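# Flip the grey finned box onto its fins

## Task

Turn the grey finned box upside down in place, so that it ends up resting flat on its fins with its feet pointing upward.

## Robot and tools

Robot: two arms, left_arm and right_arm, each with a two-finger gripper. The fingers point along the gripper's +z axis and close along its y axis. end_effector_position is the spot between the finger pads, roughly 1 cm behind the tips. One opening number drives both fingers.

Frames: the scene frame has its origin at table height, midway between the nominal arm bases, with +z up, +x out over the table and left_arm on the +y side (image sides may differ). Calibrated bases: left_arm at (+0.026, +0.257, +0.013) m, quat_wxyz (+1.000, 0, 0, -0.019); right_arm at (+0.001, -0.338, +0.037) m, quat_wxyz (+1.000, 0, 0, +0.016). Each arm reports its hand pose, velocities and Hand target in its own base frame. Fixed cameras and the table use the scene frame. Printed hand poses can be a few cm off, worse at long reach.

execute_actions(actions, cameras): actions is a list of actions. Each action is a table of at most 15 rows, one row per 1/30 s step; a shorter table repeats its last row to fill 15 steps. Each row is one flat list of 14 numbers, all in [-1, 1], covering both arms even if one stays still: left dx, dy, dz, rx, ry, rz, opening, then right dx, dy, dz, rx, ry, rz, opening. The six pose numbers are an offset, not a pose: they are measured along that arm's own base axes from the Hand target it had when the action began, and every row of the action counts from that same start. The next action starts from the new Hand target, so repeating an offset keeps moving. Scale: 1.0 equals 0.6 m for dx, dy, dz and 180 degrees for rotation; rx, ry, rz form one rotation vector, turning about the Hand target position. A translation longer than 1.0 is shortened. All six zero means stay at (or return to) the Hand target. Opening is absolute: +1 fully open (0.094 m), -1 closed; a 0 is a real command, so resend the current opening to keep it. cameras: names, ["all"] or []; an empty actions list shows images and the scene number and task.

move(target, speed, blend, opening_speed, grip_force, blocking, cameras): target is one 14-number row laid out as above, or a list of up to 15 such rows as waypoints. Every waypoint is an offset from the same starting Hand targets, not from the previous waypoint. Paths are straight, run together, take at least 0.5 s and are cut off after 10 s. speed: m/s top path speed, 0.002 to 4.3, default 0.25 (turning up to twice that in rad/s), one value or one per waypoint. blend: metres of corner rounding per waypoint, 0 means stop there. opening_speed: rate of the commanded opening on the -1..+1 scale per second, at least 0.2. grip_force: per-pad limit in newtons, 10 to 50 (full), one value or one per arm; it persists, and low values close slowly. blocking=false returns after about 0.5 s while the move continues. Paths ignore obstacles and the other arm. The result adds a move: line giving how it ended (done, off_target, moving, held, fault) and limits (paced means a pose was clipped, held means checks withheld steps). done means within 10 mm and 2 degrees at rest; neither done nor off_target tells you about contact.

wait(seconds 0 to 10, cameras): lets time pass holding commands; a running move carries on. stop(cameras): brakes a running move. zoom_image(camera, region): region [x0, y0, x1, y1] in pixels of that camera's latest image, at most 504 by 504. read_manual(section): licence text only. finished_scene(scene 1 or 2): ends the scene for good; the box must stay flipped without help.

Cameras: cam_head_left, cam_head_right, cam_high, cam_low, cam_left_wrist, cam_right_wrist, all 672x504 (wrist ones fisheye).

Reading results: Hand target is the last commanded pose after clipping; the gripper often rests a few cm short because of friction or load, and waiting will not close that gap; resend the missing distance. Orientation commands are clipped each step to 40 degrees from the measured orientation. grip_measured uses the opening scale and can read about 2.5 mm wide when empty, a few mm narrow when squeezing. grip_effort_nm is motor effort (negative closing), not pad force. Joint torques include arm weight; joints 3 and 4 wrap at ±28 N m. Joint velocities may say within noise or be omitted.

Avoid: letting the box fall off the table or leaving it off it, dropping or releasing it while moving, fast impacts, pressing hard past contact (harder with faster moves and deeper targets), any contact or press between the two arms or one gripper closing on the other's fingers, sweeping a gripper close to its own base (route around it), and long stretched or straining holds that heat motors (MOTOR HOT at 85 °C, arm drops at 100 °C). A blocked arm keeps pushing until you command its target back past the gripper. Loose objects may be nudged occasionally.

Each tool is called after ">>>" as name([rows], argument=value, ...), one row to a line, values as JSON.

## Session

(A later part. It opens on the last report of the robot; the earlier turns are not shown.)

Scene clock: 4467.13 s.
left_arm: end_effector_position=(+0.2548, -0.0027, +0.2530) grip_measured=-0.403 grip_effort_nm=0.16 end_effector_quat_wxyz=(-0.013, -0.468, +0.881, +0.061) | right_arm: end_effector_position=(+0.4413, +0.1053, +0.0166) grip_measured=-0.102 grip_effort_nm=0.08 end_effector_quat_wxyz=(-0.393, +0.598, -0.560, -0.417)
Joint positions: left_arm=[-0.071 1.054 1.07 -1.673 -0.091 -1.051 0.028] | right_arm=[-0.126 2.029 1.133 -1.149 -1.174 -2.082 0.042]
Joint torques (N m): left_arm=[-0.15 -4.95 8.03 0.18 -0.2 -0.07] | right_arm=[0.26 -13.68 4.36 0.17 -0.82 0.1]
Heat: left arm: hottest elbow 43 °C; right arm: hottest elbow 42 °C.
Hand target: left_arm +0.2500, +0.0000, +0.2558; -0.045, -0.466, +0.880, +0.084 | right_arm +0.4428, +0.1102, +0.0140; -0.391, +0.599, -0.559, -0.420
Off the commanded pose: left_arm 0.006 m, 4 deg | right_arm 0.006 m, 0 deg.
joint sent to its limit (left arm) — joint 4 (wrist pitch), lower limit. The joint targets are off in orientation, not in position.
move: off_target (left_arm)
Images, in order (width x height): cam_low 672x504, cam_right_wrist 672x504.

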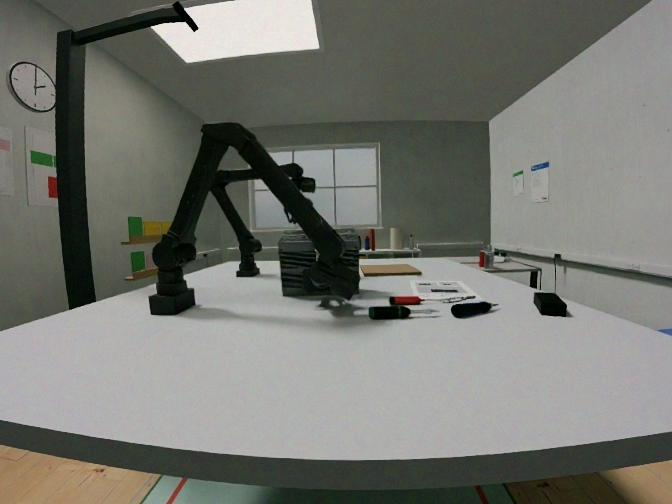

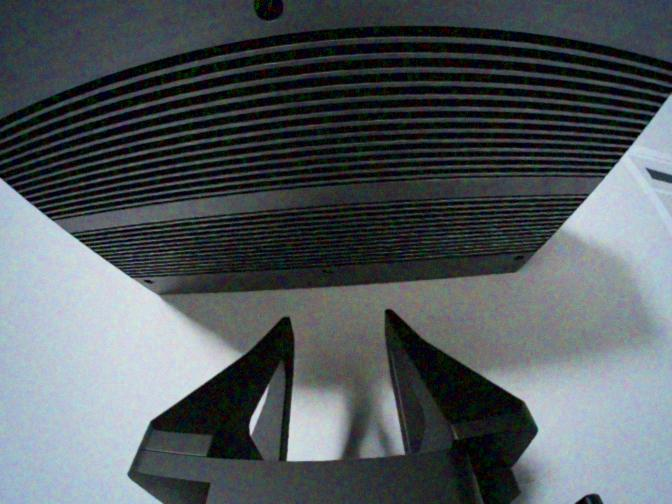

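>>> move([
  [0,0,0,0,0,0,-0.4, -0.005,0.035,-0.0067,0,0,0,1],
  [0,0,0,0,0,0,-0.4, -0.008,0.11,-0.0067,0,0,0,1],
], speed=[0.06,0.04], cameras=["cam_right_wrist","cam_low","cam_head_left"])

Scene clock: 4492.37 s.
left_arm: end_effector_position=(+0.2548, -0.0027, +0.2530) grip_measured=-0.403 grip_effort_nm=0.16 end_effector_quat_wxyz=(-0.013, -0.468, +0.881, +0.061) | right_arm: end_effector_position=(+0.4401, +0.1527, +0.0019) grip_measured=+0.999 grip_effort_nm=0.06 end_effector_quat_wxyz=(-0.394, +0.586, -0.575, -0.413)
Joint positions: left_arm=[-0.071 1.054 1.07 -1.673 -0.091 -1.051 0.028] | right_arm=[-0.022 1.99 1.029 -0.761 -1.211 -1.718 0.094]
Joint torques (N m): left_arm=[-0.21 -5.13 8.05 0.18 -0.19 -0.08] | right_arm=[2.96 -15.68 4.36 0.79 -1.14 0.18]
Heat: left arm: hottest elbow 43 °C; right arm: hottest elbow 40 °C.
Hand target: left_arm +0.2500, +0.0000, +0.2558; -0.045, -0.466, +0.880, +0.084 | right_arm +0.4380, +0.1761, +0.0099; -0.391, +0.599, -0.559, -0.420
Off the commanded pose: left_arm 0.006 m, 4 deg | right_arm 0.025 m, 2 deg.
joint sent to its limit (left arm) — joint 4 (wrist pitch), lower limit. The joint targets are off in orientation, not in position.
move: off_target (left_arm, right_arm)
Images, in order (width x height): cam_head_left 672x504, cam_low 672x504, cam_right_wrist 672x504.

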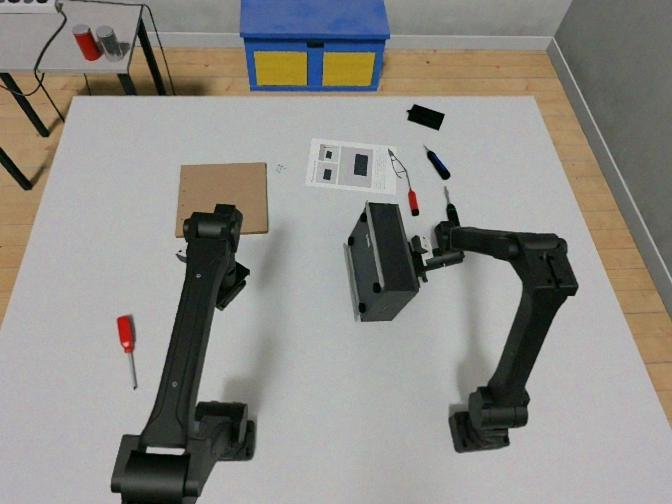

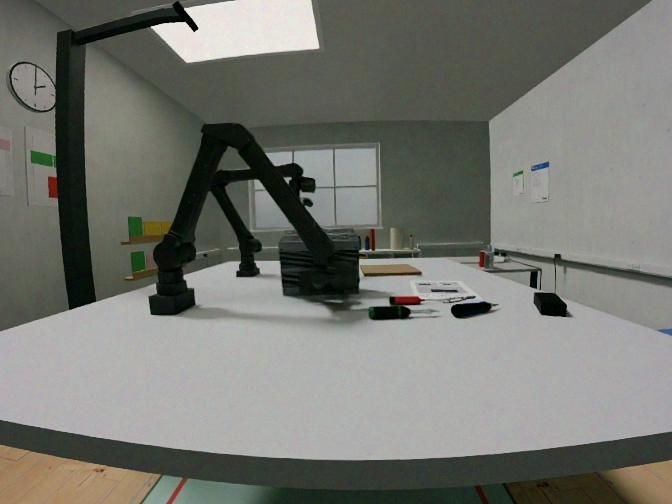

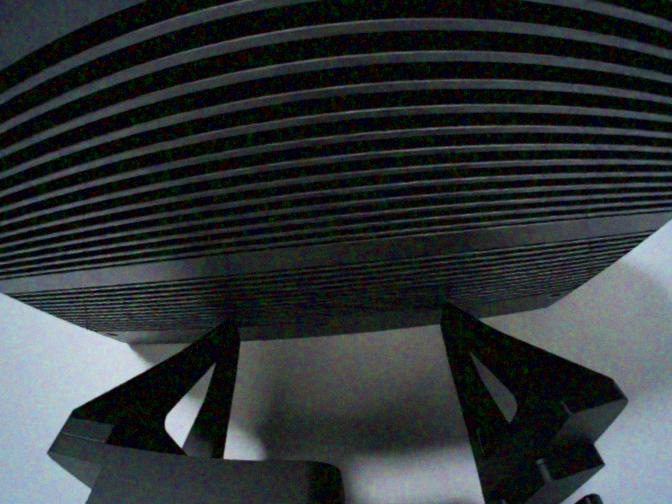

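>>> move(target=[0,0,0,0,0,0,-0.4, -0.0125,0.15,0.0083,0,0,0,1], speed=0.06, cameras=["cam_right_wrist","cam_low","cam_head_left"])

Scene clock: 4502.67 s.
left_arm: end_effector_position=(+0.2548, -0.0027, +0.2530) grip_measured=-0.403 grip_effort_nm=0.16 end_effector_quat_wxyz=(-0.013, -0.468, +0.881, +0.061) | right_arm: end_effector_position=(+0.4367, +0.2407, +0.0022) grip_measured=+0.999 grip_effort_nm=0.06 end_effector_quat_wxyz=(-0.392, +0.586, -0.578, -0.412)
Joint positions: left_arm=[-0.071 1.054 1.07 -1.673 -0.091 -1.051 0.028] | right_arm=[0.176 1.943 0.922 -0.188 -1.183 -1.164 0.094]
Joint torques (N m): left_arm=[-0.15 -5.07 8.05 0.2 -0.21 -0.07] | right_arm=[3.14 -15.62 4.75 1.61 -1.01 0.2]
Heat: left arm: hottest elbow 43 °C; right arm: hottest elbow 39 °C.
Hand target: left_arm +0.2500, +0.0000, +0.2558; -0.045, -0.466, +0.880, +0.084 | right_arm +0.4306, +0.2661, +0.0150; -0.391, +0.599, -0.559, -0.419
Off the commanded pose: left_arm 0.006 m, 4 deg | right_arm 0.029 m, 3 deg.
joint sent to its limit (left arm) — joint 4 (wrist pitch), lower limit. The joint targets are off in orientation, not in position.
move: off_target (left_arm, right_arm)
Images, in order (width x height): cam_head_left 672x504, cam_low 672x504, cam_right_wrist 672x504.

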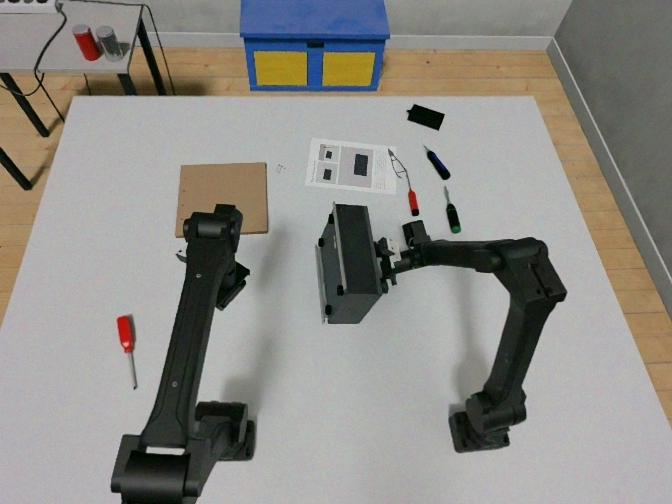

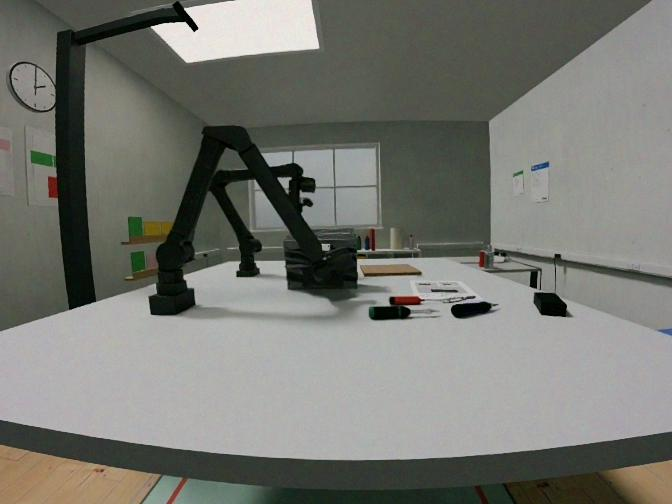

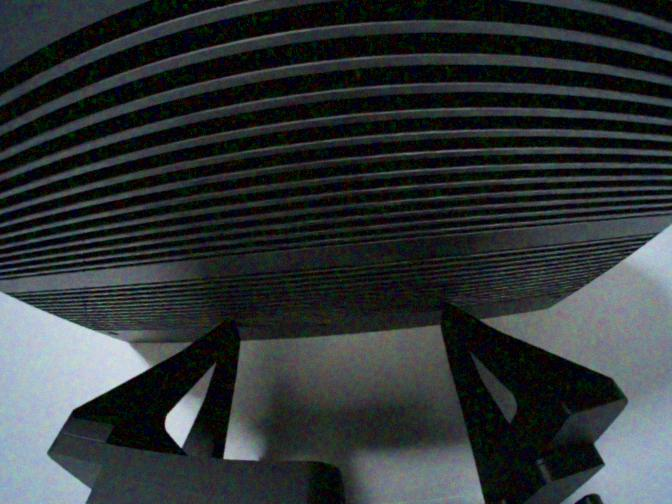

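>>> move(target=[0,0,0,0,0,0,-0.4, -0.0146,0.2333,0.004,0,0,0,1], speed=0.07, cameras=["cam_right_wrist","cam_low","cam_head_left"])

Scene clock: 4513.47 s.
left_arm: end_effector_position=(+0.2548, -0.0027, +0.2530) grip_measured=-0.403 grip_effort_nm=0.16 end_effector_quat_wxyz=(-0.013, -0.468, +0.881, +0.061) | right_arm: end_effector_position=(+0.4202, +0.3694, +0.0015) grip_measured=+0.999 grip_effort_nm=0.06 end_effector_quat_wxyz=(-0.380, +0.582, -0.590, -0.411)
Joint positions: left_arm=[-0.071 1.054 1.07 -1.673 -0.091 -1.051 0.028] | right_arm=[0.456 1.977 0.918 0.284 -1.008 -0.647 0.094]
Joint torques (N m): left_arm=[-0.21 -5.13 8.05 0.2 -0.2 -0.07] | right_arm=[4.31 -13.51 8.5 2.66 -0.86 0.21]
Heat: left arm: hottest elbow 43 °C; right arm: hottest elbow 39 °C.
Hand target: left_arm +0.2500, +0.0000, +0.2558; -0.045, -0.466, +0.880, +0.084 | right_arm +0.4218, +0.4061, +0.0173; -0.391, +0.599, -0.559, -0.420
Off the commanded pose: left_arm 0.006 m, 4 deg | right_arm 0.040 m, 4 deg.
joint sent to its limit (left arm) — joint 4 (wrist pitch), lower limit. The joint targets are off in orientation, not in position.
move: off_target (left_arm, right_arm)
Images, in order (width x height): cam_head_left 672x504, cam_low 672x504, cam_right_wrist 672x504.

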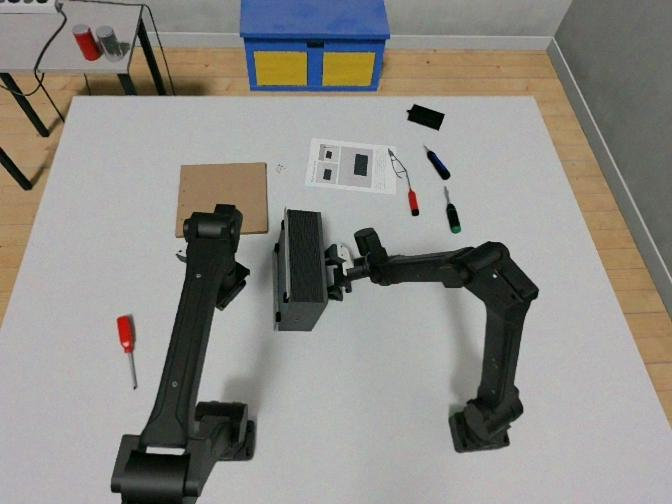

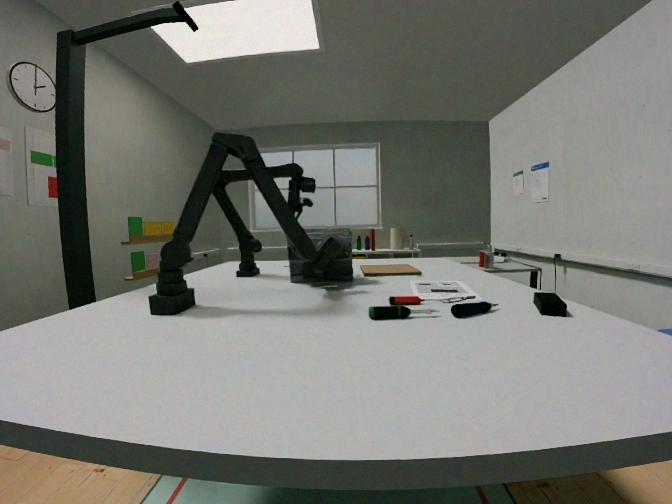

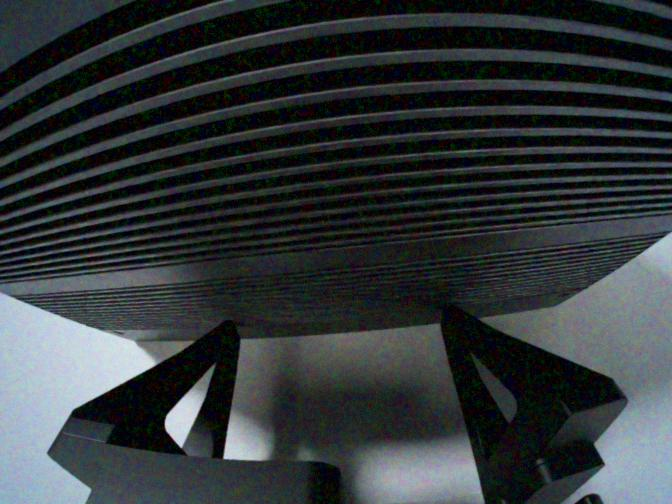

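>>> move(target=[0,0,0,0,0,0,-0.4, 0.005,-0.25,0.06,0,0,0,1], speed=0.1, cameras=["cam_right_wrist","cam_low"])

Scene clock: 4526.37 s.
left_arm: end_effector_position=(+0.2548, -0.0027, +0.2530) grip_measured=-0.403 grip_effort_nm=0.16 end_effector_quat_wxyz=(-0.013, -0.468, +0.881, +0.061) | right_arm: end_effector_position=(+0.4100, +0.2576, +0.0405) grip_measured=+0.999 grip_effort_nm=0.06 end_effector_quat_wxyz=(-0.376, +0.595, -0.567, -0.429)
Joint positions: left_arm=[-0.071 1.054 1.07 -1.673 -0.091 -1.051 0.028] | right_arm=[0.222 1.83 0.892 -0.293 -1.191 -1.166 0.094]
Joint torques (N m): left_arm=[-0.15 -4.95 8.02 0.18 -0.18 -0.07] | right_arm=[-1.61 -13.92 7.19 0.81 -0.83 -0.13]
Heat: left arm: hottest elbow 43 °C; right arm: hottest elbow 39 °C.
Hand target: left_arm +0.2500, +0.0000, +0.2558; -0.045, -0.466, +0.880, +0.084 | right_arm +0.4248, +0.2562, +0.0535; -0.392, +0.599, -0.558, -0.419
Off the commanded pose: left_arm 0.006 m, 4 deg | right_arm 0.020 m, 2 deg.
joint sent to its limit (left arm) — joint 4 (wrist pitch), lower limit. The joint targets are off in orientation, not in position.
move: off_target (left_arm, right_arm)
Images, in order (width x height): cam_low 672x504, cam_right_wrist 672x504.

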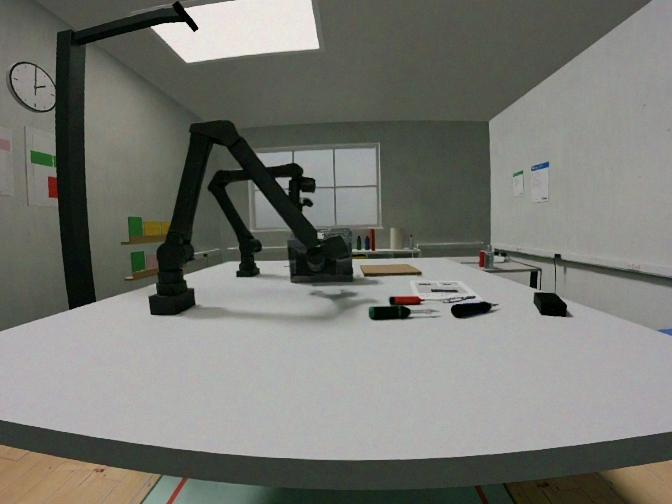

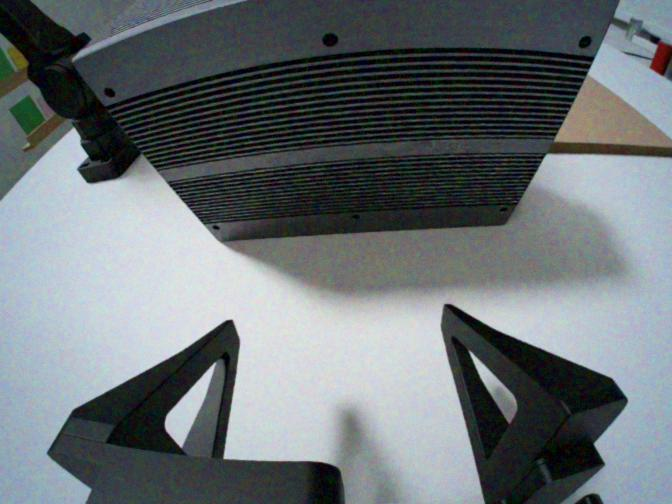

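>>> move([
  [-0.1,0.2,0,0,0,0.17,-0.4, -0.008,-0.06,0.311,0,0,0,1],
  [-0.217,0.367,0,0,0,0.34,-0.4, 0.0137,0.315,0.364,-0.2791,0.3214,-0.4117,-0.3],
], speed=0.18, blend=[0.03,0], cameras=["cam_right_wrist","cam_low","cam_head_left"])

Scene clock: 4589.33 s.
left_arm: end_effector_position=(+0.1162, +0.2094, +0.2426) grip_measured=-0.403 grip_effort_nm=0.16 end_effector_quat_wxyz=(+0.052, +0.844, -0.531, -0.047) | right_arm: end_effector_position=(+0.4305, +0.4332, +0.2608) grip_measured=-0.297 grip_effort_nm=-0.09 end_effector_quat_wxyz=(-0.012, -0.010, +0.997, +0.075)
Joint positions: left_arm=[0.999 1.024 1.021 -1.673 -0.093 -1.025 0.028] | right_arm=[0.753 1.903 2.009 -1.592 -0.126 0.739 0.033]
Joint torques (N m): left_arm=[-0.03 -2.08 11.84 0.16 -0.14 -0.31] | right_arm=[-0.09 -16.15 11.43 0.21 0.1 0.02]
Heat: left arm: hottest elbow 45 °C; right arm: hottest elbow 43 °C.
Hand target: left_arm +0.1199, +0.2202, +0.2559; +0.081, +0.849, -0.520, -0.049 | right_arm +0.4332, +0.4451, +0.2718; -0.002, -0.012, +0.997, +0.082
Off the commanded pose: left_arm 0.017 m, 4 deg | right_arm 0.016 m, 1 deg.
joint sent to its limit (left arm) — joint 4 (wrist pitch), lower limit. The joint targets are off in orientation, not in position.
move: off_target (left_arm, right_arm); target 2's new opening was sent with right_arm's hand 0.016 m and 1 deg from that target
Images, in order (width x height): cam_head_left 672x504, cam_low 672x504, cam_right_wrist 672x504.

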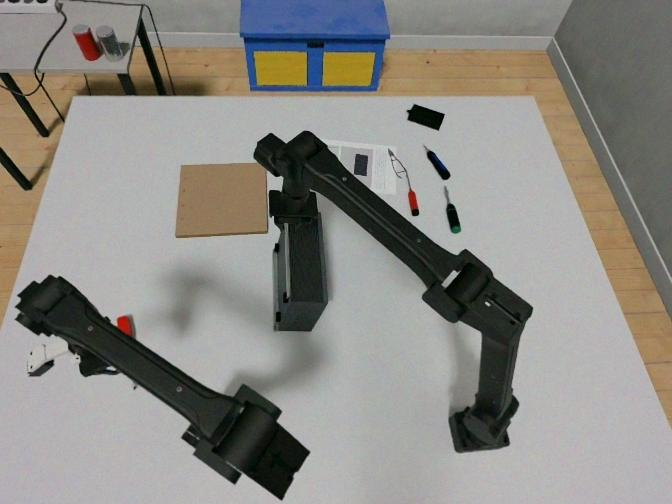

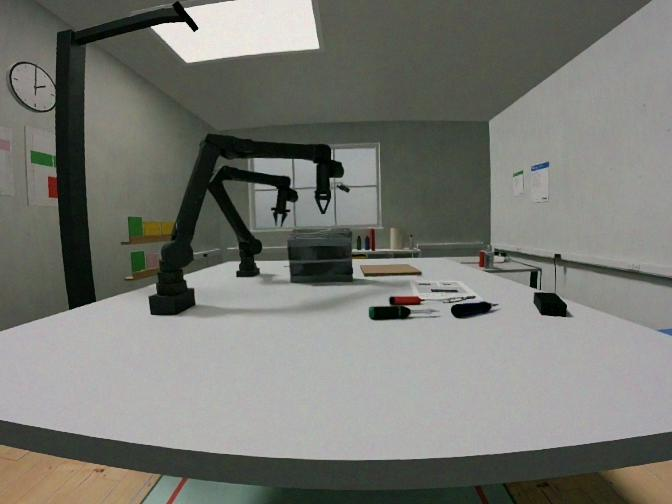

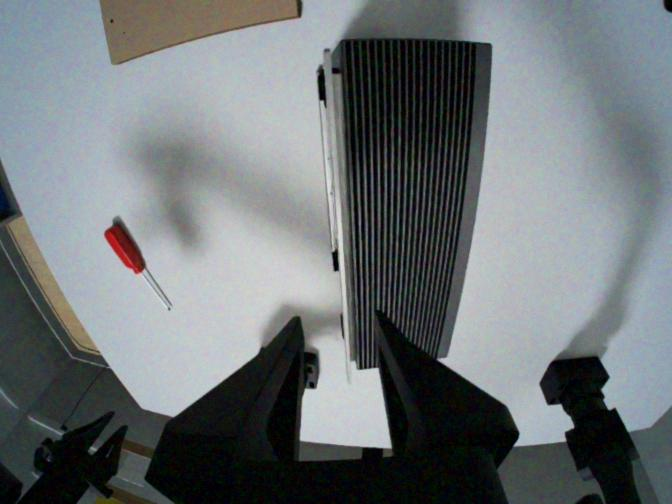

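>>> zoom_image(camera="cam_right_wrist", region=[290, 230, 450, 400])

>>> zoom_image(camera="cam_right_wrist", region=[290, 20, 450, 190])

Scaled by 2.965 from the camera's 672x504 image, which has a finer 960x720 frame.

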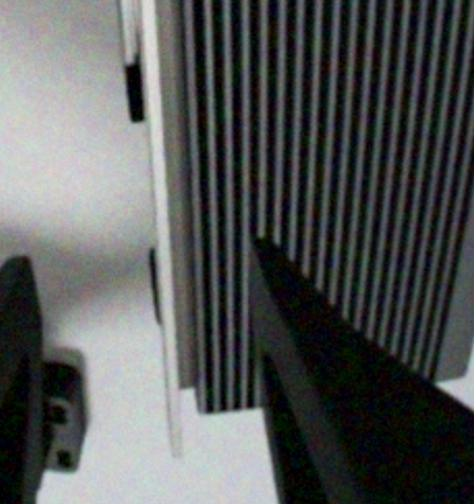

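Scaled by 2.965 from the camera's 672x504 image, which has a finer 960x720 frame.

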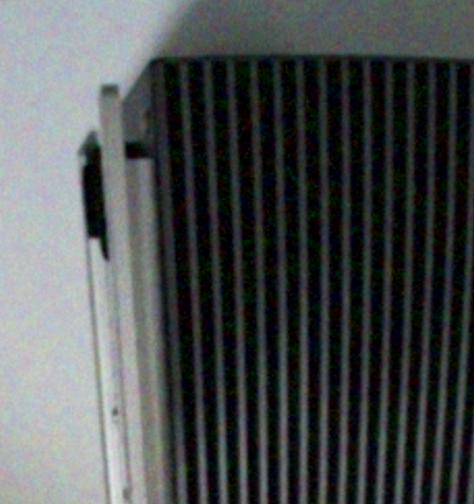

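>>> move(target=[0,0,0,0,0,0,-0.4, -0.015,0.0117,-0.1,0,0,0,-0.3], speed=0.1, cameras=["cam_right_wrist","cam_low"])

>>> zoom_image(camera="cam_right_wrist", region=[280, 250, 420, 400])

>>> zoom_image(camera="cam_low", region=[270, 190, 370, 290])

Scene clock: 4618.27 s.
left_arm: end_effector_position=(+0.1162, +0.2094, +0.2426) grip_measured=-0.403 grip_effort_nm=0.16 end_effector_quat_wxyz=(+0.052, +0.844, -0.531, -0.047) | right_arm: end_effector_position=(+0.4266, +0.4445, +0.2106) grip_measured=-0.298 grip_effort_nm=-0.09 end_effector_quat_wxyz=(-0.007, -0.010, +0.997, +0.079)
Joint positions: left_arm=[0.999 1.024 1.021 -1.673 -0.093 -1.025 0.028] | right_arm=[0.772 1.903 1.877 -1.446 -0.124 0.757 0.033]
Joint torques (N m): left_arm=[0.03 -2.2 11.86 0.18 -0.14 -0.31] | right_arm=[0.09 -18.32 8.16 1.05 0.09 0.04]
Heat: left arm: hottest elbow 50 °C; right arm: hottest elbow 49 °C.
Hand target: left_arm +0.1199, +0.2202, +0.2559; +0.081, +0.849, -0.520, -0.049 | right_arm +0.4241, +0.4520, +0.2117; -0.002, -0.012, +0.997, +0.082
Off the commanded pose: left_arm 0.018 m, 4 deg | right_arm 0.008 m, 1 deg.
joint sent to its limit (left arm) — joint 4 (wrist pitch), lower limit. The joint targets are off in orientation, not in position.
move: off_target (left_arm)
Images, in order (width x height): cam_low 672x504, cam_right_wrist 672x504.

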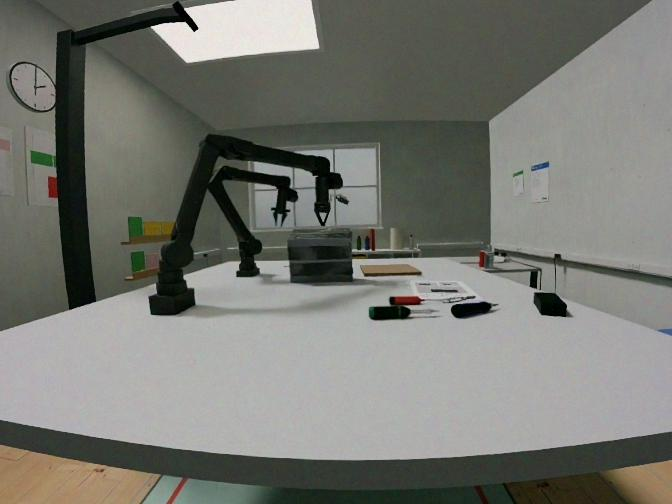

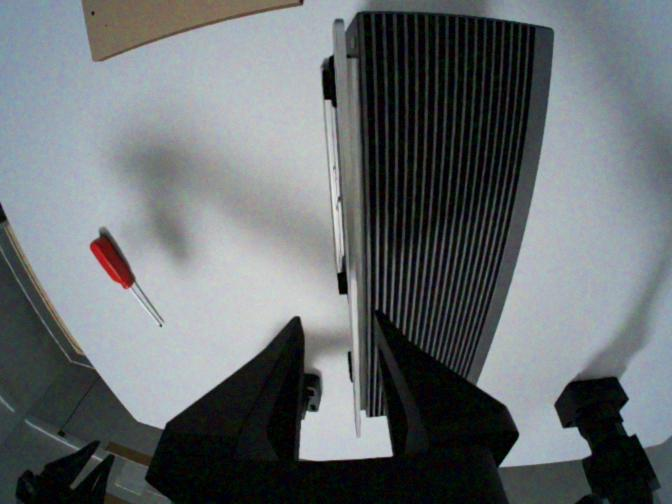

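Scaled by 3.360 from the camera's 672x504 image, which has a finer 960x720 frame.

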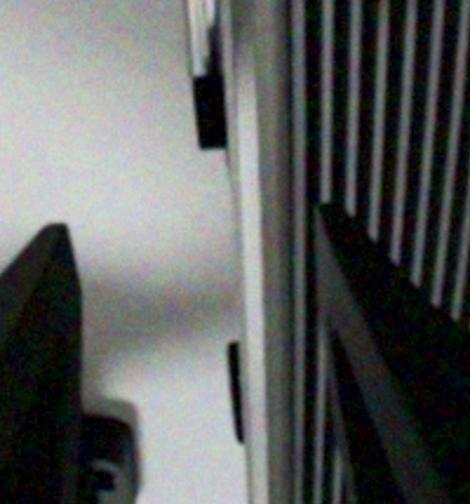

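Scaled by 5.040.

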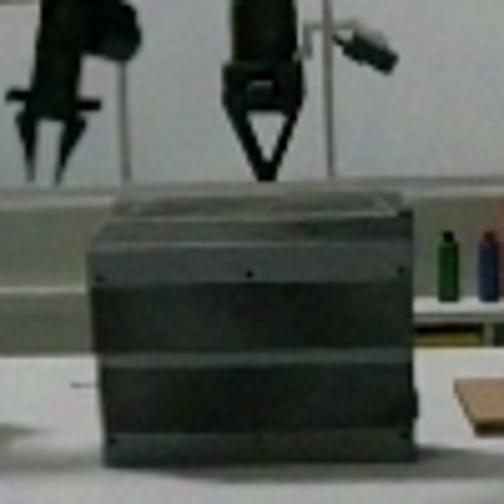

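>>> move(target=[0,0,0,0,0,0,-0.4, -0.01,-0.0085,-0.045,0,0,0,-0.3], speed=0.06, cameras=["cam_right_wrist","cam_low"])

>>> zoom_image(camera="cam_right_wrist", region=[280, 250, 420, 400])

>>> zoom_image(camera="cam_low", region=[270, 190, 370, 290])

Scene clock: 4633.80 s.
left_arm: end_effector_position=(+0.1162, +0.2094, +0.2426) grip_measured=-0.403 grip_effort_nm=0.16 end_effector_quat_wxyz=(+0.052, +0.844, -0.531, -0.047) | right_arm: end_effector_position=(+0.4219, +0.4400, +0.1767) grip_measured=-0.299 grip_effort_nm=-0.09 end_effector_quat_wxyz=(-0.011, -0.009, +0.997, +0.075)
Joint positions: left_arm=[0.999 1.024 1.021 -1.673 -0.093 -1.025 0.028] | right_arm=[0.772 1.899 1.782 -1.366 -0.124 0.759 0.033]
Joint torques (N m): left_arm=[-0.03 -2.2 11.86 0.18 -0.15 -0.31] | right_arm=[0.09 -19.55 8.1 1.09 0.08 0.03]
Heat: left arm: hottest elbow 51 °C; right arm: hottest elbow 45 °C.
Hand target: left_arm +0.1199, +0.2202, +0.2559; +0.081, +0.849, -0.520, -0.049 | right_arm +0.4182, +0.4470, +0.1847; -0.002, -0.012, +0.997, +0.082
Off the commanded pose: left_arm 0.018 m, 4 deg | right_arm 0.011 m, 1 deg.
joint sent to its limit (left arm) — joint 4 (wrist pitch), lower limit. The joint targets are off in orientation, not in position.
move: off_target (left_arm, right_arm)
Images, in order (width x height): cam_low 672x504, cam_right_wrist 672x504.

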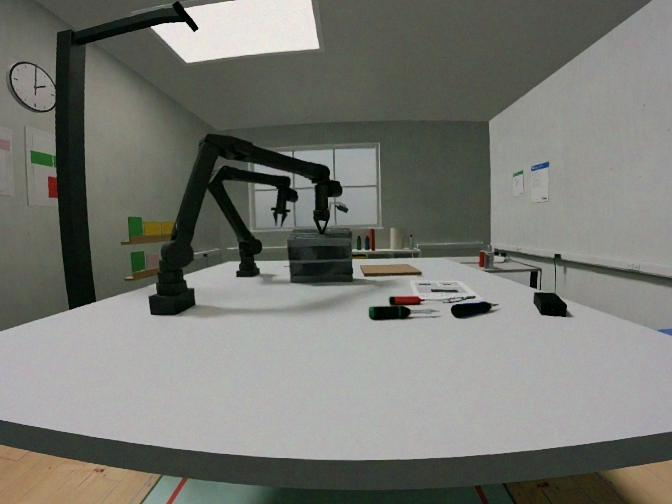

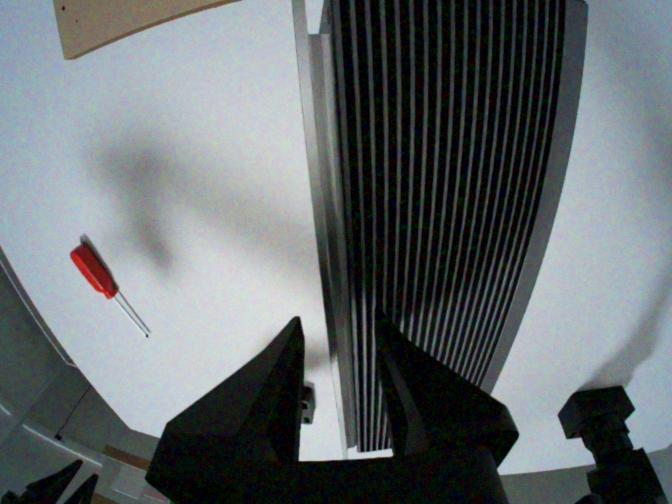

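Scaled by 3.360 from the camera's 672x504 image, which has a finer 960x720 frame.

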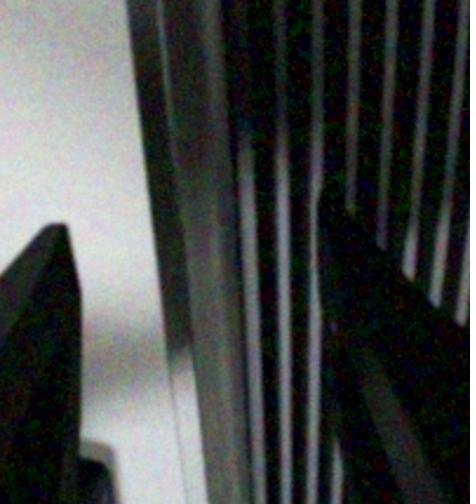

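Scaled by 5.040.

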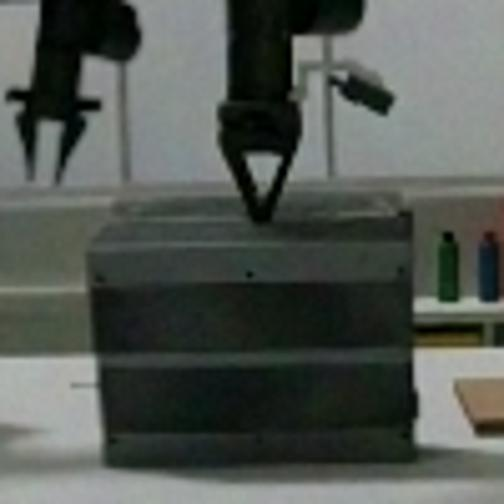

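>>> move(target=[0,0,0,0,0,0,-0.4, 0,0.004,0.003,0,0,0,-1], speed=0.04, opening_speed=0.25, cameras=["cam_right_wrist"])

>>> zoom_image(camera="cam_right_wrist", region=[280, 250, 420, 400])

Scene clock: 4646.20 s.
left_arm: end_effector_position=(+0.1162, +0.2094, +0.2426) grip_measured=-0.403 grip_effort_nm=0.16 end_effector_quat_wxyz=(+0.052, +0.844, -0.531, -0.047) | right_arm: end_effector_position=(+0.4209, +0.4399, +0.1776) grip_measured=-0.812 grip_effort_nm=-1.04 end_effector_quat_wxyz=(-0.010, -0.005, +0.997, +0.072)
Joint positions: left_arm=[0.999 1.024 1.021 -1.673 -0.093 -1.025 0.028] | right_arm=[0.775 1.897 1.782 -1.369 -0.118 0.77 0.009]
Joint torques (N m): left_arm=[0.09 -2.08 11.89 0.16 -0.15 -0.31] | right_arm=[0.44 -18.61 8.62 0.99 -0.13 -0.07]
Heat: left arm: hottest elbow 52 °C; right arm: hottest elbow 44 °C.
Hand target: left_arm +0.1199, +0.2202, +0.2559; +0.081, +0.849, -0.520, -0.049 | right_arm +0.4182, +0.4494, +0.1866; -0.002, -0.012, +0.997, +0.082
Off the commanded pose: left_arm 0.018 m, 4 deg | right_arm 0.013 m, 2 deg.
joint sent to its limit (left arm) — joint 4 (wrist pitch), lower limit. The joint targets are off in orientation, not in position.
move: off_target (left_arm, right_arm)
Images, in order (width x height): cam_right_wrist 672x504.

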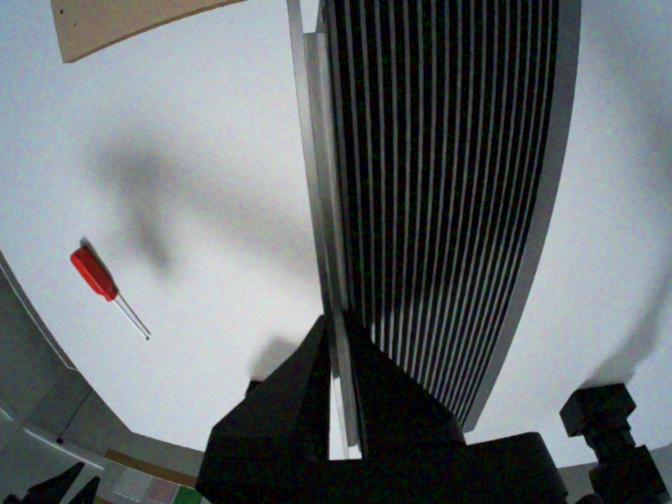

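Scaled by 3.360 from the camera's 672x504 image, which has a finer 960x720 frame.

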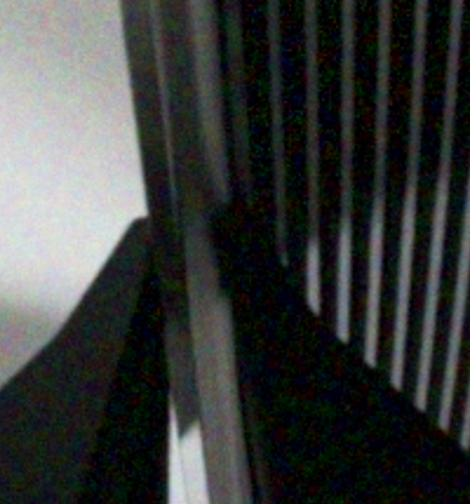

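>>> move(target=[0,0,0,0,0,0,-0.4, 0,-0.0793,0.014,0.07,0,0,-1], speed=0.06, cameras=["cam_low","cam_right_wrist"])

Scene clock: 4676.47 s.
left_arm: end_effector_position=(+0.1162, +0.2094, +0.2426) grip_measured=-0.403 grip_effort_nm=0.16 end_effector_quat_wxyz=(+0.052, +0.844, -0.531, -0.047) | right_arm: end_effector_position=(+0.4192, +0.3979, +0.1838) grip_measured=-0.813 grip_effort_nm=-1.04 end_effector_quat_wxyz=(-0.007, -0.004, +0.984, +0.175)
Joint positions: left_arm=[0.999 1.024 1.021 -1.673 -0.093 -1.025 0.028] | right_arm=[0.676 1.733 1.538 -1.162 -0.283 0.699 0.009]
Joint torques (N m): left_arm=[0.03 -2.08 11.89 0.17 -0.15 -0.31] | right_arm=[-0.21 -17.26 8.09 1.26 -0.88 -0.14]
Heat: left arm: hottest elbow 54 °C; right arm: hottest elbow 43 °C.
Hand target: left_arm +0.1199, +0.2202, +0.2559; +0.081, +0.849, -0.520, -0.049 | right_arm +0.4182, +0.4018, +0.1951; -0.001, -0.012, +0.982, +0.191
Off the commanded pose: left_arm 0.018 m, 4 deg | right_arm 0.012 m, 2 deg.
joint sent to its limit (left arm) — joint 4 (wrist pitch), lower limit. The joint targets are off in orientation, not in position.
move: off_target (left_arm, right_arm)
Images, in order (width x height): cam_low 672x504, cam_right_wrist 672x504.

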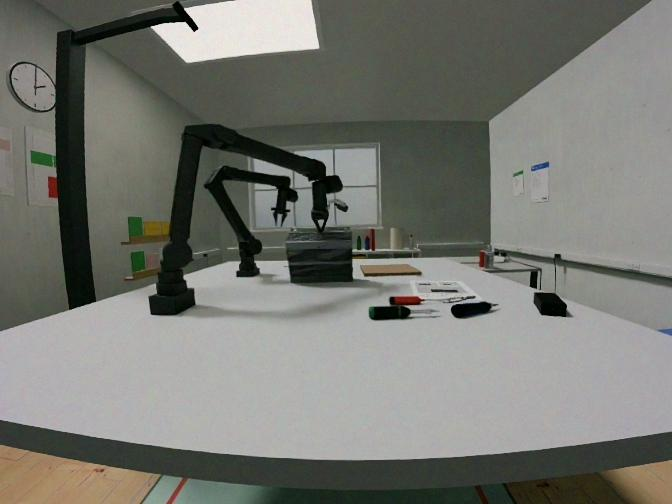

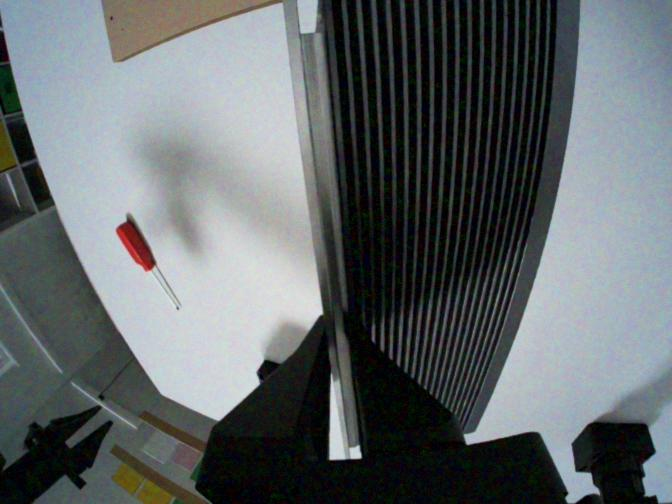

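>>> move(target=[0,0,0,0,0,0,-0.4, 0,-0.0825,0.004,0.0722,0,0,-1], speed=0.07)

Scene clock: 4687.30 s.
left_arm: end_effector_position=(+0.1162, +0.2094, +0.2426) grip_measured=-0.403 grip_effort_nm=0.16 end_effector_quat_wxyz=(+0.052, +0.844, -0.531, -0.047) | right_arm: end_effector_position=(+0.4189, +0.3421, +0.1795) grip_measured=-0.818 grip_effort_nm=-1.04 end_effector_quat_wxyz=(-0.011, +0.000, +0.960, +0.280)
Joint positions: left_arm=[0.999 1.024 1.021 -1.673 -0.093 -1.025 0.028] | right_arm=[0.533 1.606 1.316 -0.987 -0.494 0.607 0.009]
Joint torques (N m): left_arm=[0.15 -2.14 11.85 0.18 -0.15 -0.31] | right_arm=[0.44 -15.56 8.59 1.68 -1.35 -0.06]
Heat: left arm: hottest elbow 54 °C; right arm: hottest elbow 44 °C.
Hand target: left_arm +0.1199, +0.2202, +0.2559; +0.081, +0.849, -0.520, -0.049 | right_arm +0.4181, +0.3524, +0.1974; +0.001, -0.012, +0.954, +0.301
Off the commanded pose: left_arm 0.018 m, 4 deg | right_arm 0.021 m, 3 deg.
joint sent to its limit (left arm) — joint 4 (wrist pitch), lower limit. The joint targets are off in orientation, not in position.
move: off_target (left_arm, right_arm)

>>> move(target=[0,0,0,0,0,0,-0.4, 0,-0.0793,-0.0042,0.0778,0,0,-1], speed=0.07)

Scene clock: 4698.00 s.
left_arm: end_effector_position=(+0.1162, +0.2094, +0.2426) grip_measured=-0.403 grip_effort_nm=0.16 end_effector_quat_wxyz=(+0.052, +0.844, -0.531, -0.047) | right_arm: end_effector_position=(+0.4186, +0.2891, +0.1617) grip_measured=-0.821 grip_effort_nm=-1.04 end_effector_quat_wxyz=(-0.015, +0.006, +0.922, +0.387)
Joint positions: left_arm=[0.999 1.024 1.021 -1.673 -0.093 -1.025 0.028] | right_arm=[0.373 1.549 1.126 -0.819 -0.738 0.514 0.008]
Joint torques (N m): left_arm=[0.09 -2.08 11.89 0.18 -0.14 -0.31] | right_arm=[1.32 -15.5 8.98 1.57 -2.11 0.12]
Heat: left arm: hottest elbow 54 °C; right arm: hottest elbow 43 °C.
Hand target: left_arm +0.1199, +0.2202, +0.2559; +0.081, +0.849, -0.520, -0.049 | right_arm +0.4181, +0.3047, +0.1949; +0.002, -0.012, +0.910, +0.415
Off the commanded pose: left_arm 0.018 m, 4 deg | right_arm 0.037 m, 5 deg.
joint sent to its limit (left arm) — joint 4 (wrist pitch), lower limit. The joint targets are off in orientation, not in position.
move: off_target (left_arm, right_arm)

>>> move(target=[0,0,0,0,0,0,-0.4, 0,-0.0667,-0.0133,0.0833,0,0,-1], speed=0.07)

Scene clock: 4708.03 s.
left_arm: end_effector_position=(+0.1162, +0.2094, +0.2426) grip_measured=-0.403 grip_effort_nm=0.16 end_effector_quat_wxyz=(+0.052, +0.844, -0.531, -0.047) | right_arm: end_effector_position=(+0.4039, +0.2538, +0.1354) grip_measured=-0.823 grip_effort_nm=-1.04 end_effector_quat_wxyz=(-0.030, +0.017, +0.870, +0.492)
Joint positions: left_arm=[0.999 1.024 1.021 -1.673 -0.093 -1.025 0.028] | right_arm=[0.251 1.554 0.955 -0.636 -0.995 0.472 0.008]
Joint torques (N m): left_arm=[0.03 -2.2 11.88 0.14 -0.15 -0.32] | right_arm=[-0.09 -15.62 10.15 1.77 -3.31 0.06]
Heat: left arm: hottest elbow 55 °C; right arm: hottest elbow 43 °C.
Hand target: left_arm +0.1199, +0.2202, +0.2559; +0.081, +0.849, -0.520, -0.049 | right_arm +0.4181, +0.2647, +0.1868; +0.004, -0.012, +0.848, +0.530
Off the commanded pose: left_arm 0.018 m, 4 deg | right_arm 0.055 m, 7 deg.
joint sent to its limit (left arm) — joint 4 (wrist pitch), lower limit. The joint targets are off in orientation, not in position.
move: off_target (left_arm, right_arm)

>>> execute_actions(actions=[], cameras=["cam_low","cam_right_wrist","cam_head_left","cam_high"])

Scene clock: 4725.90 s.
left_arm: end_effector_position=(+0.1162, +0.2094, +0.2426) grip_measured=-0.403 grip_effort_nm=0.16 end_effector_quat_wxyz=(+0.052, +0.844, -0.531, -0.047) | right_arm: end_effector_position=(+0.4039, +0.2538, +0.1354) grip_measured=-0.823 grip_effort_nm=-1.04 end_effector_quat_wxyz=(-0.029, +0.017, +0.870, +0.492)
Joint positions: left_arm=[0.999 1.024 1.021 -1.673 -0.093 -1.025 0.028] | right_arm=[0.251 1.554 0.955 -0.636 -0.996 0.472 0.008]
Joint velocities: within noise
Joint torques (N m): left_arm=[0.15 -2.14 11.85 0.16 -0.15 -0.31] | right_arm=[-0.32 -15.74 10.11 1.84 -3.28 0.02]
Heat: left arm: hottest elbow 55 °C; right arm: hottest elbow 47 °C.
Hand target: left_arm +0.1199, +0.2202, +0.2559; +0.081, +0.849, -0.520, -0.049 | right_arm +0.4182, +0.2647, +0.1869; +0.004, -0.012, +0.848, +0.530
Tool commands: left_gripper/opening=-0.4 right_gripper/opening=-1.0
Off the commanded pose: left_arm 0.018 m, 4 deg | right_arm 0.054 m, 7 deg.
Images, in order (width x height): cam_head_left 672x504, cam_high 672x504, cam_low 672x504, cam_right_wrist 672x504.

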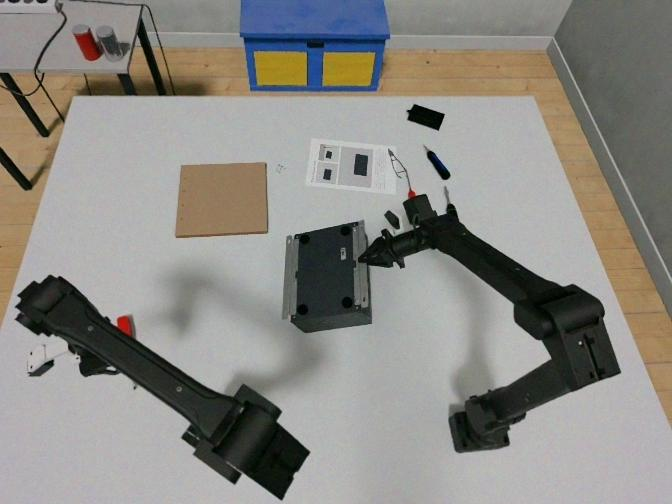

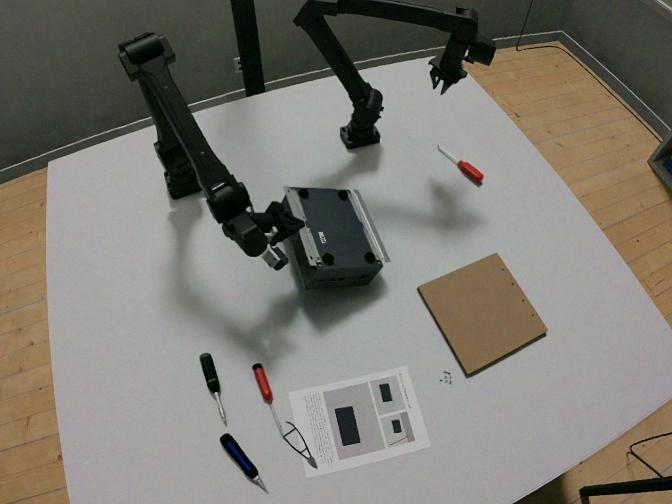

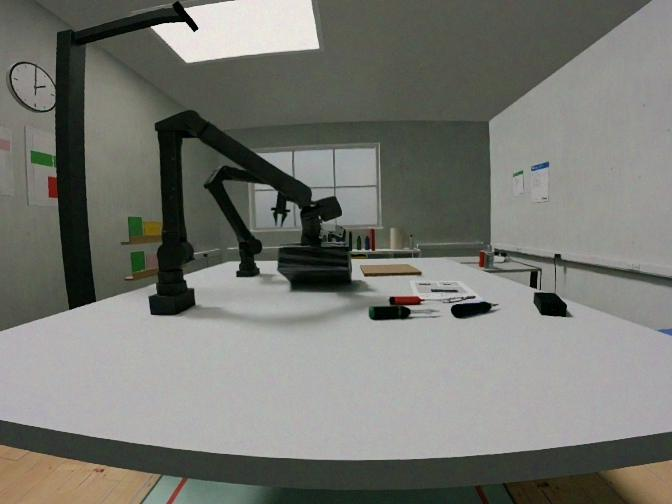

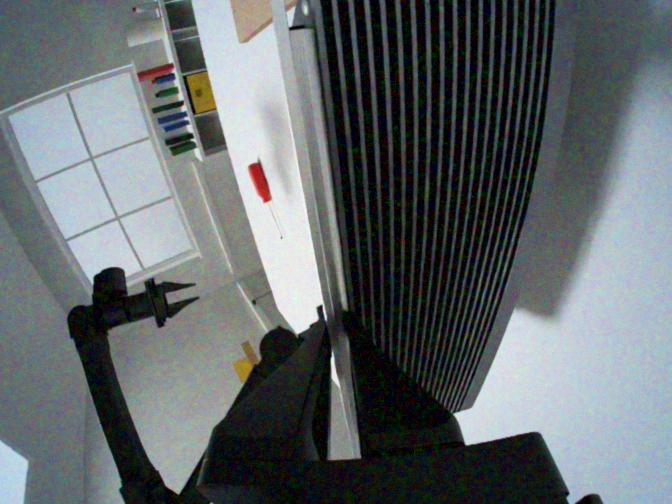

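>>> move(target=[0,0,0,0,0,0,-0.4, 0,-0.0633,-0.045,0.089,0,0,-1], speed=0.08)

Scene clock: 4738.50 s.
left_arm: end_effector_position=(+0.1162, +0.2094, +0.2426) grip_measured=-0.403 grip_effort_nm=0.16 end_effector_quat_wxyz=(+0.052, +0.844, -0.531, -0.047) | right_arm: end_effector_position=(+0.3976, +0.2224, +0.1032) grip_measured=-0.823 grip_effort_nm=-1.04 end_effector_quat_wxyz=(-0.026, +0.016, +0.796, +0.605)
Joint positions: left_arm=[0.999 1.024 1.021 -1.673 -0.093 -1.025 0.028] | right_arm=[0.137 1.656 0.817 -0.342 -1.279 0.468 0.008]
Joint torques (N m): left_arm=[0.09 -2.2 11.88 0.16 -0.14 -0.31] | right_arm=[-1.55 -16.03 9.42 2.25 -4.08 0.38]
Heat: left arm: hottest elbow 55 °C; right arm: hottest elbow 47 °C.
Hand target: left_arm +0.1199, +0.2202, +0.2559; +0.081, +0.849, -0.520, -0.049 | right_arm +0.4181, +0.2267, +0.1598; +0.005, -0.011, +0.766, +0.643
Off the commanded pose: left_arm 0.018 m, 4 deg | right_arm 0.060 m, 7 deg.
joint sent to its limit (left arm) — joint 4 (wrist pitch), lower limit. The joint targets are off in orientation, not in position.
move: off_target (left_arm, right_arm)

>>> move(target=[0,0,0,0,0,0,-0.4, 0,-0.04,-0.045,0.07,0,0,-1], speed=0.08, cameras=["cam_low","cam_high"])

Scene clock: 4748.63 s.
left_arm: end_effector_position=(+0.1162, +0.2094, +0.2426) grip_measured=-0.403 grip_effort_nm=0.16 end_effector_quat_wxyz=(+0.052, +0.844, -0.531, -0.047) | right_arm: end_effector_position=(+0.3995, +0.2033, +0.0756) grip_measured=-0.815 grip_effort_nm=-1.04 end_effector_quat_wxyz=(-0.028, +0.006, +0.734, +0.678)
Joint positions: left_arm=[0.999 1.024 1.021 -1.673 -0.093 -1.025 0.028] | right_arm=[0.075 1.807 0.771 -0.04 -1.482 0.546 0.009]
Joint torques (N m): left_arm=[0.03 -2.14 11.89 0.13 -0.16 -0.31] | right_arm=[-1.26 -18.02 7.97 2.29 -4.81 0.55]
Heat: left arm: hottest elbow 55 °C; right arm: hottest wrist yaw 49 °C.
Hand target: left_arm +0.1199, +0.2202, +0.2559; +0.081, +0.849, -0.520, -0.049 | right_arm +0.4180, +0.2028, +0.1329; +0.007, -0.010, +0.691, +0.723
Off the commanded pose: left_arm 0.018 m, 4 deg | right_arm 0.060 m, 8 deg.
joint sent to its limit (left arm) — joint 4 (wrist pitch), lower limit. The joint targets are off in orientation, not in position.
move: off_target (left_arm, right_arm)
Images, in order (width x height): cam_high 672x504, cam_low 672x504.

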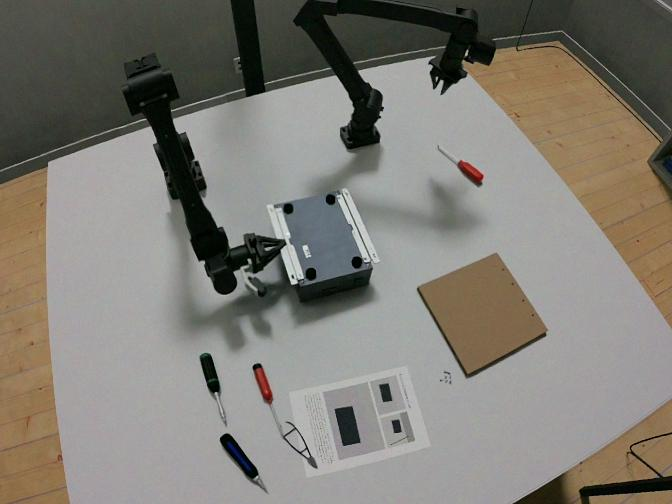

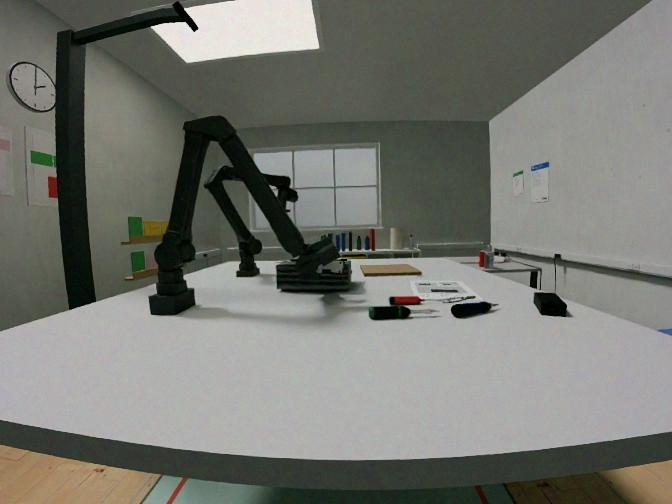

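>>> move(target=[0,0,0,0,0,0,-0.4, 0,-0.012,-0.042,0.01,0,0,-1], speed=0.05)

Scene clock: 4758.47 s.
left_arm: end_effector_position=(+0.1162, +0.2094, +0.2426) grip_measured=-0.403 grip_effort_nm=0.16 end_effector_quat_wxyz=(+0.052, +0.844, -0.531, -0.047) | right_arm: end_effector_position=(+0.4015, +0.1973, +0.0632) grip_measured=-0.815 grip_effort_nm=-1.04 end_effector_quat_wxyz=(-0.024, +0.005, +0.726, +0.687)
Joint positions: left_arm=[0.999 1.024 1.021 -1.673 -0.093 -1.025 0.028] | right_arm=[0.059 1.854 0.766 0.041 -1.508 0.567 0.009]
Joint torques (N m): left_arm=[0.15 -2.08 11.86 0.14 -0.15 -0.32] | right_arm=[-1.79 -16.62 6.99 2.07 -3.81 0.37]
Heat: left arm: hottest elbow 55 °C; right arm: hottest wrist yaw 57 °C.
Hand target: left_arm +0.1199, +0.2202, +0.2559; +0.081, +0.849, -0.520, -0.049 | right_arm +0.4181, +0.1955, +0.1076; +0.007, -0.010, +0.679, +0.734
Off the commanded pose: left_arm 0.018 m, 4 deg | right_arm 0.047 m, 9 deg.
joint sent to its limit (left arm) — joint 4 (wrist pitch), lower limit. The joint targets are off in orientation, not in position.
joint sent to its limit (right arm) — joint 5 (wrist yaw), lower limit. The joint targets are off in orientation, not in position.
move: off_target (left_arm, right_arm)


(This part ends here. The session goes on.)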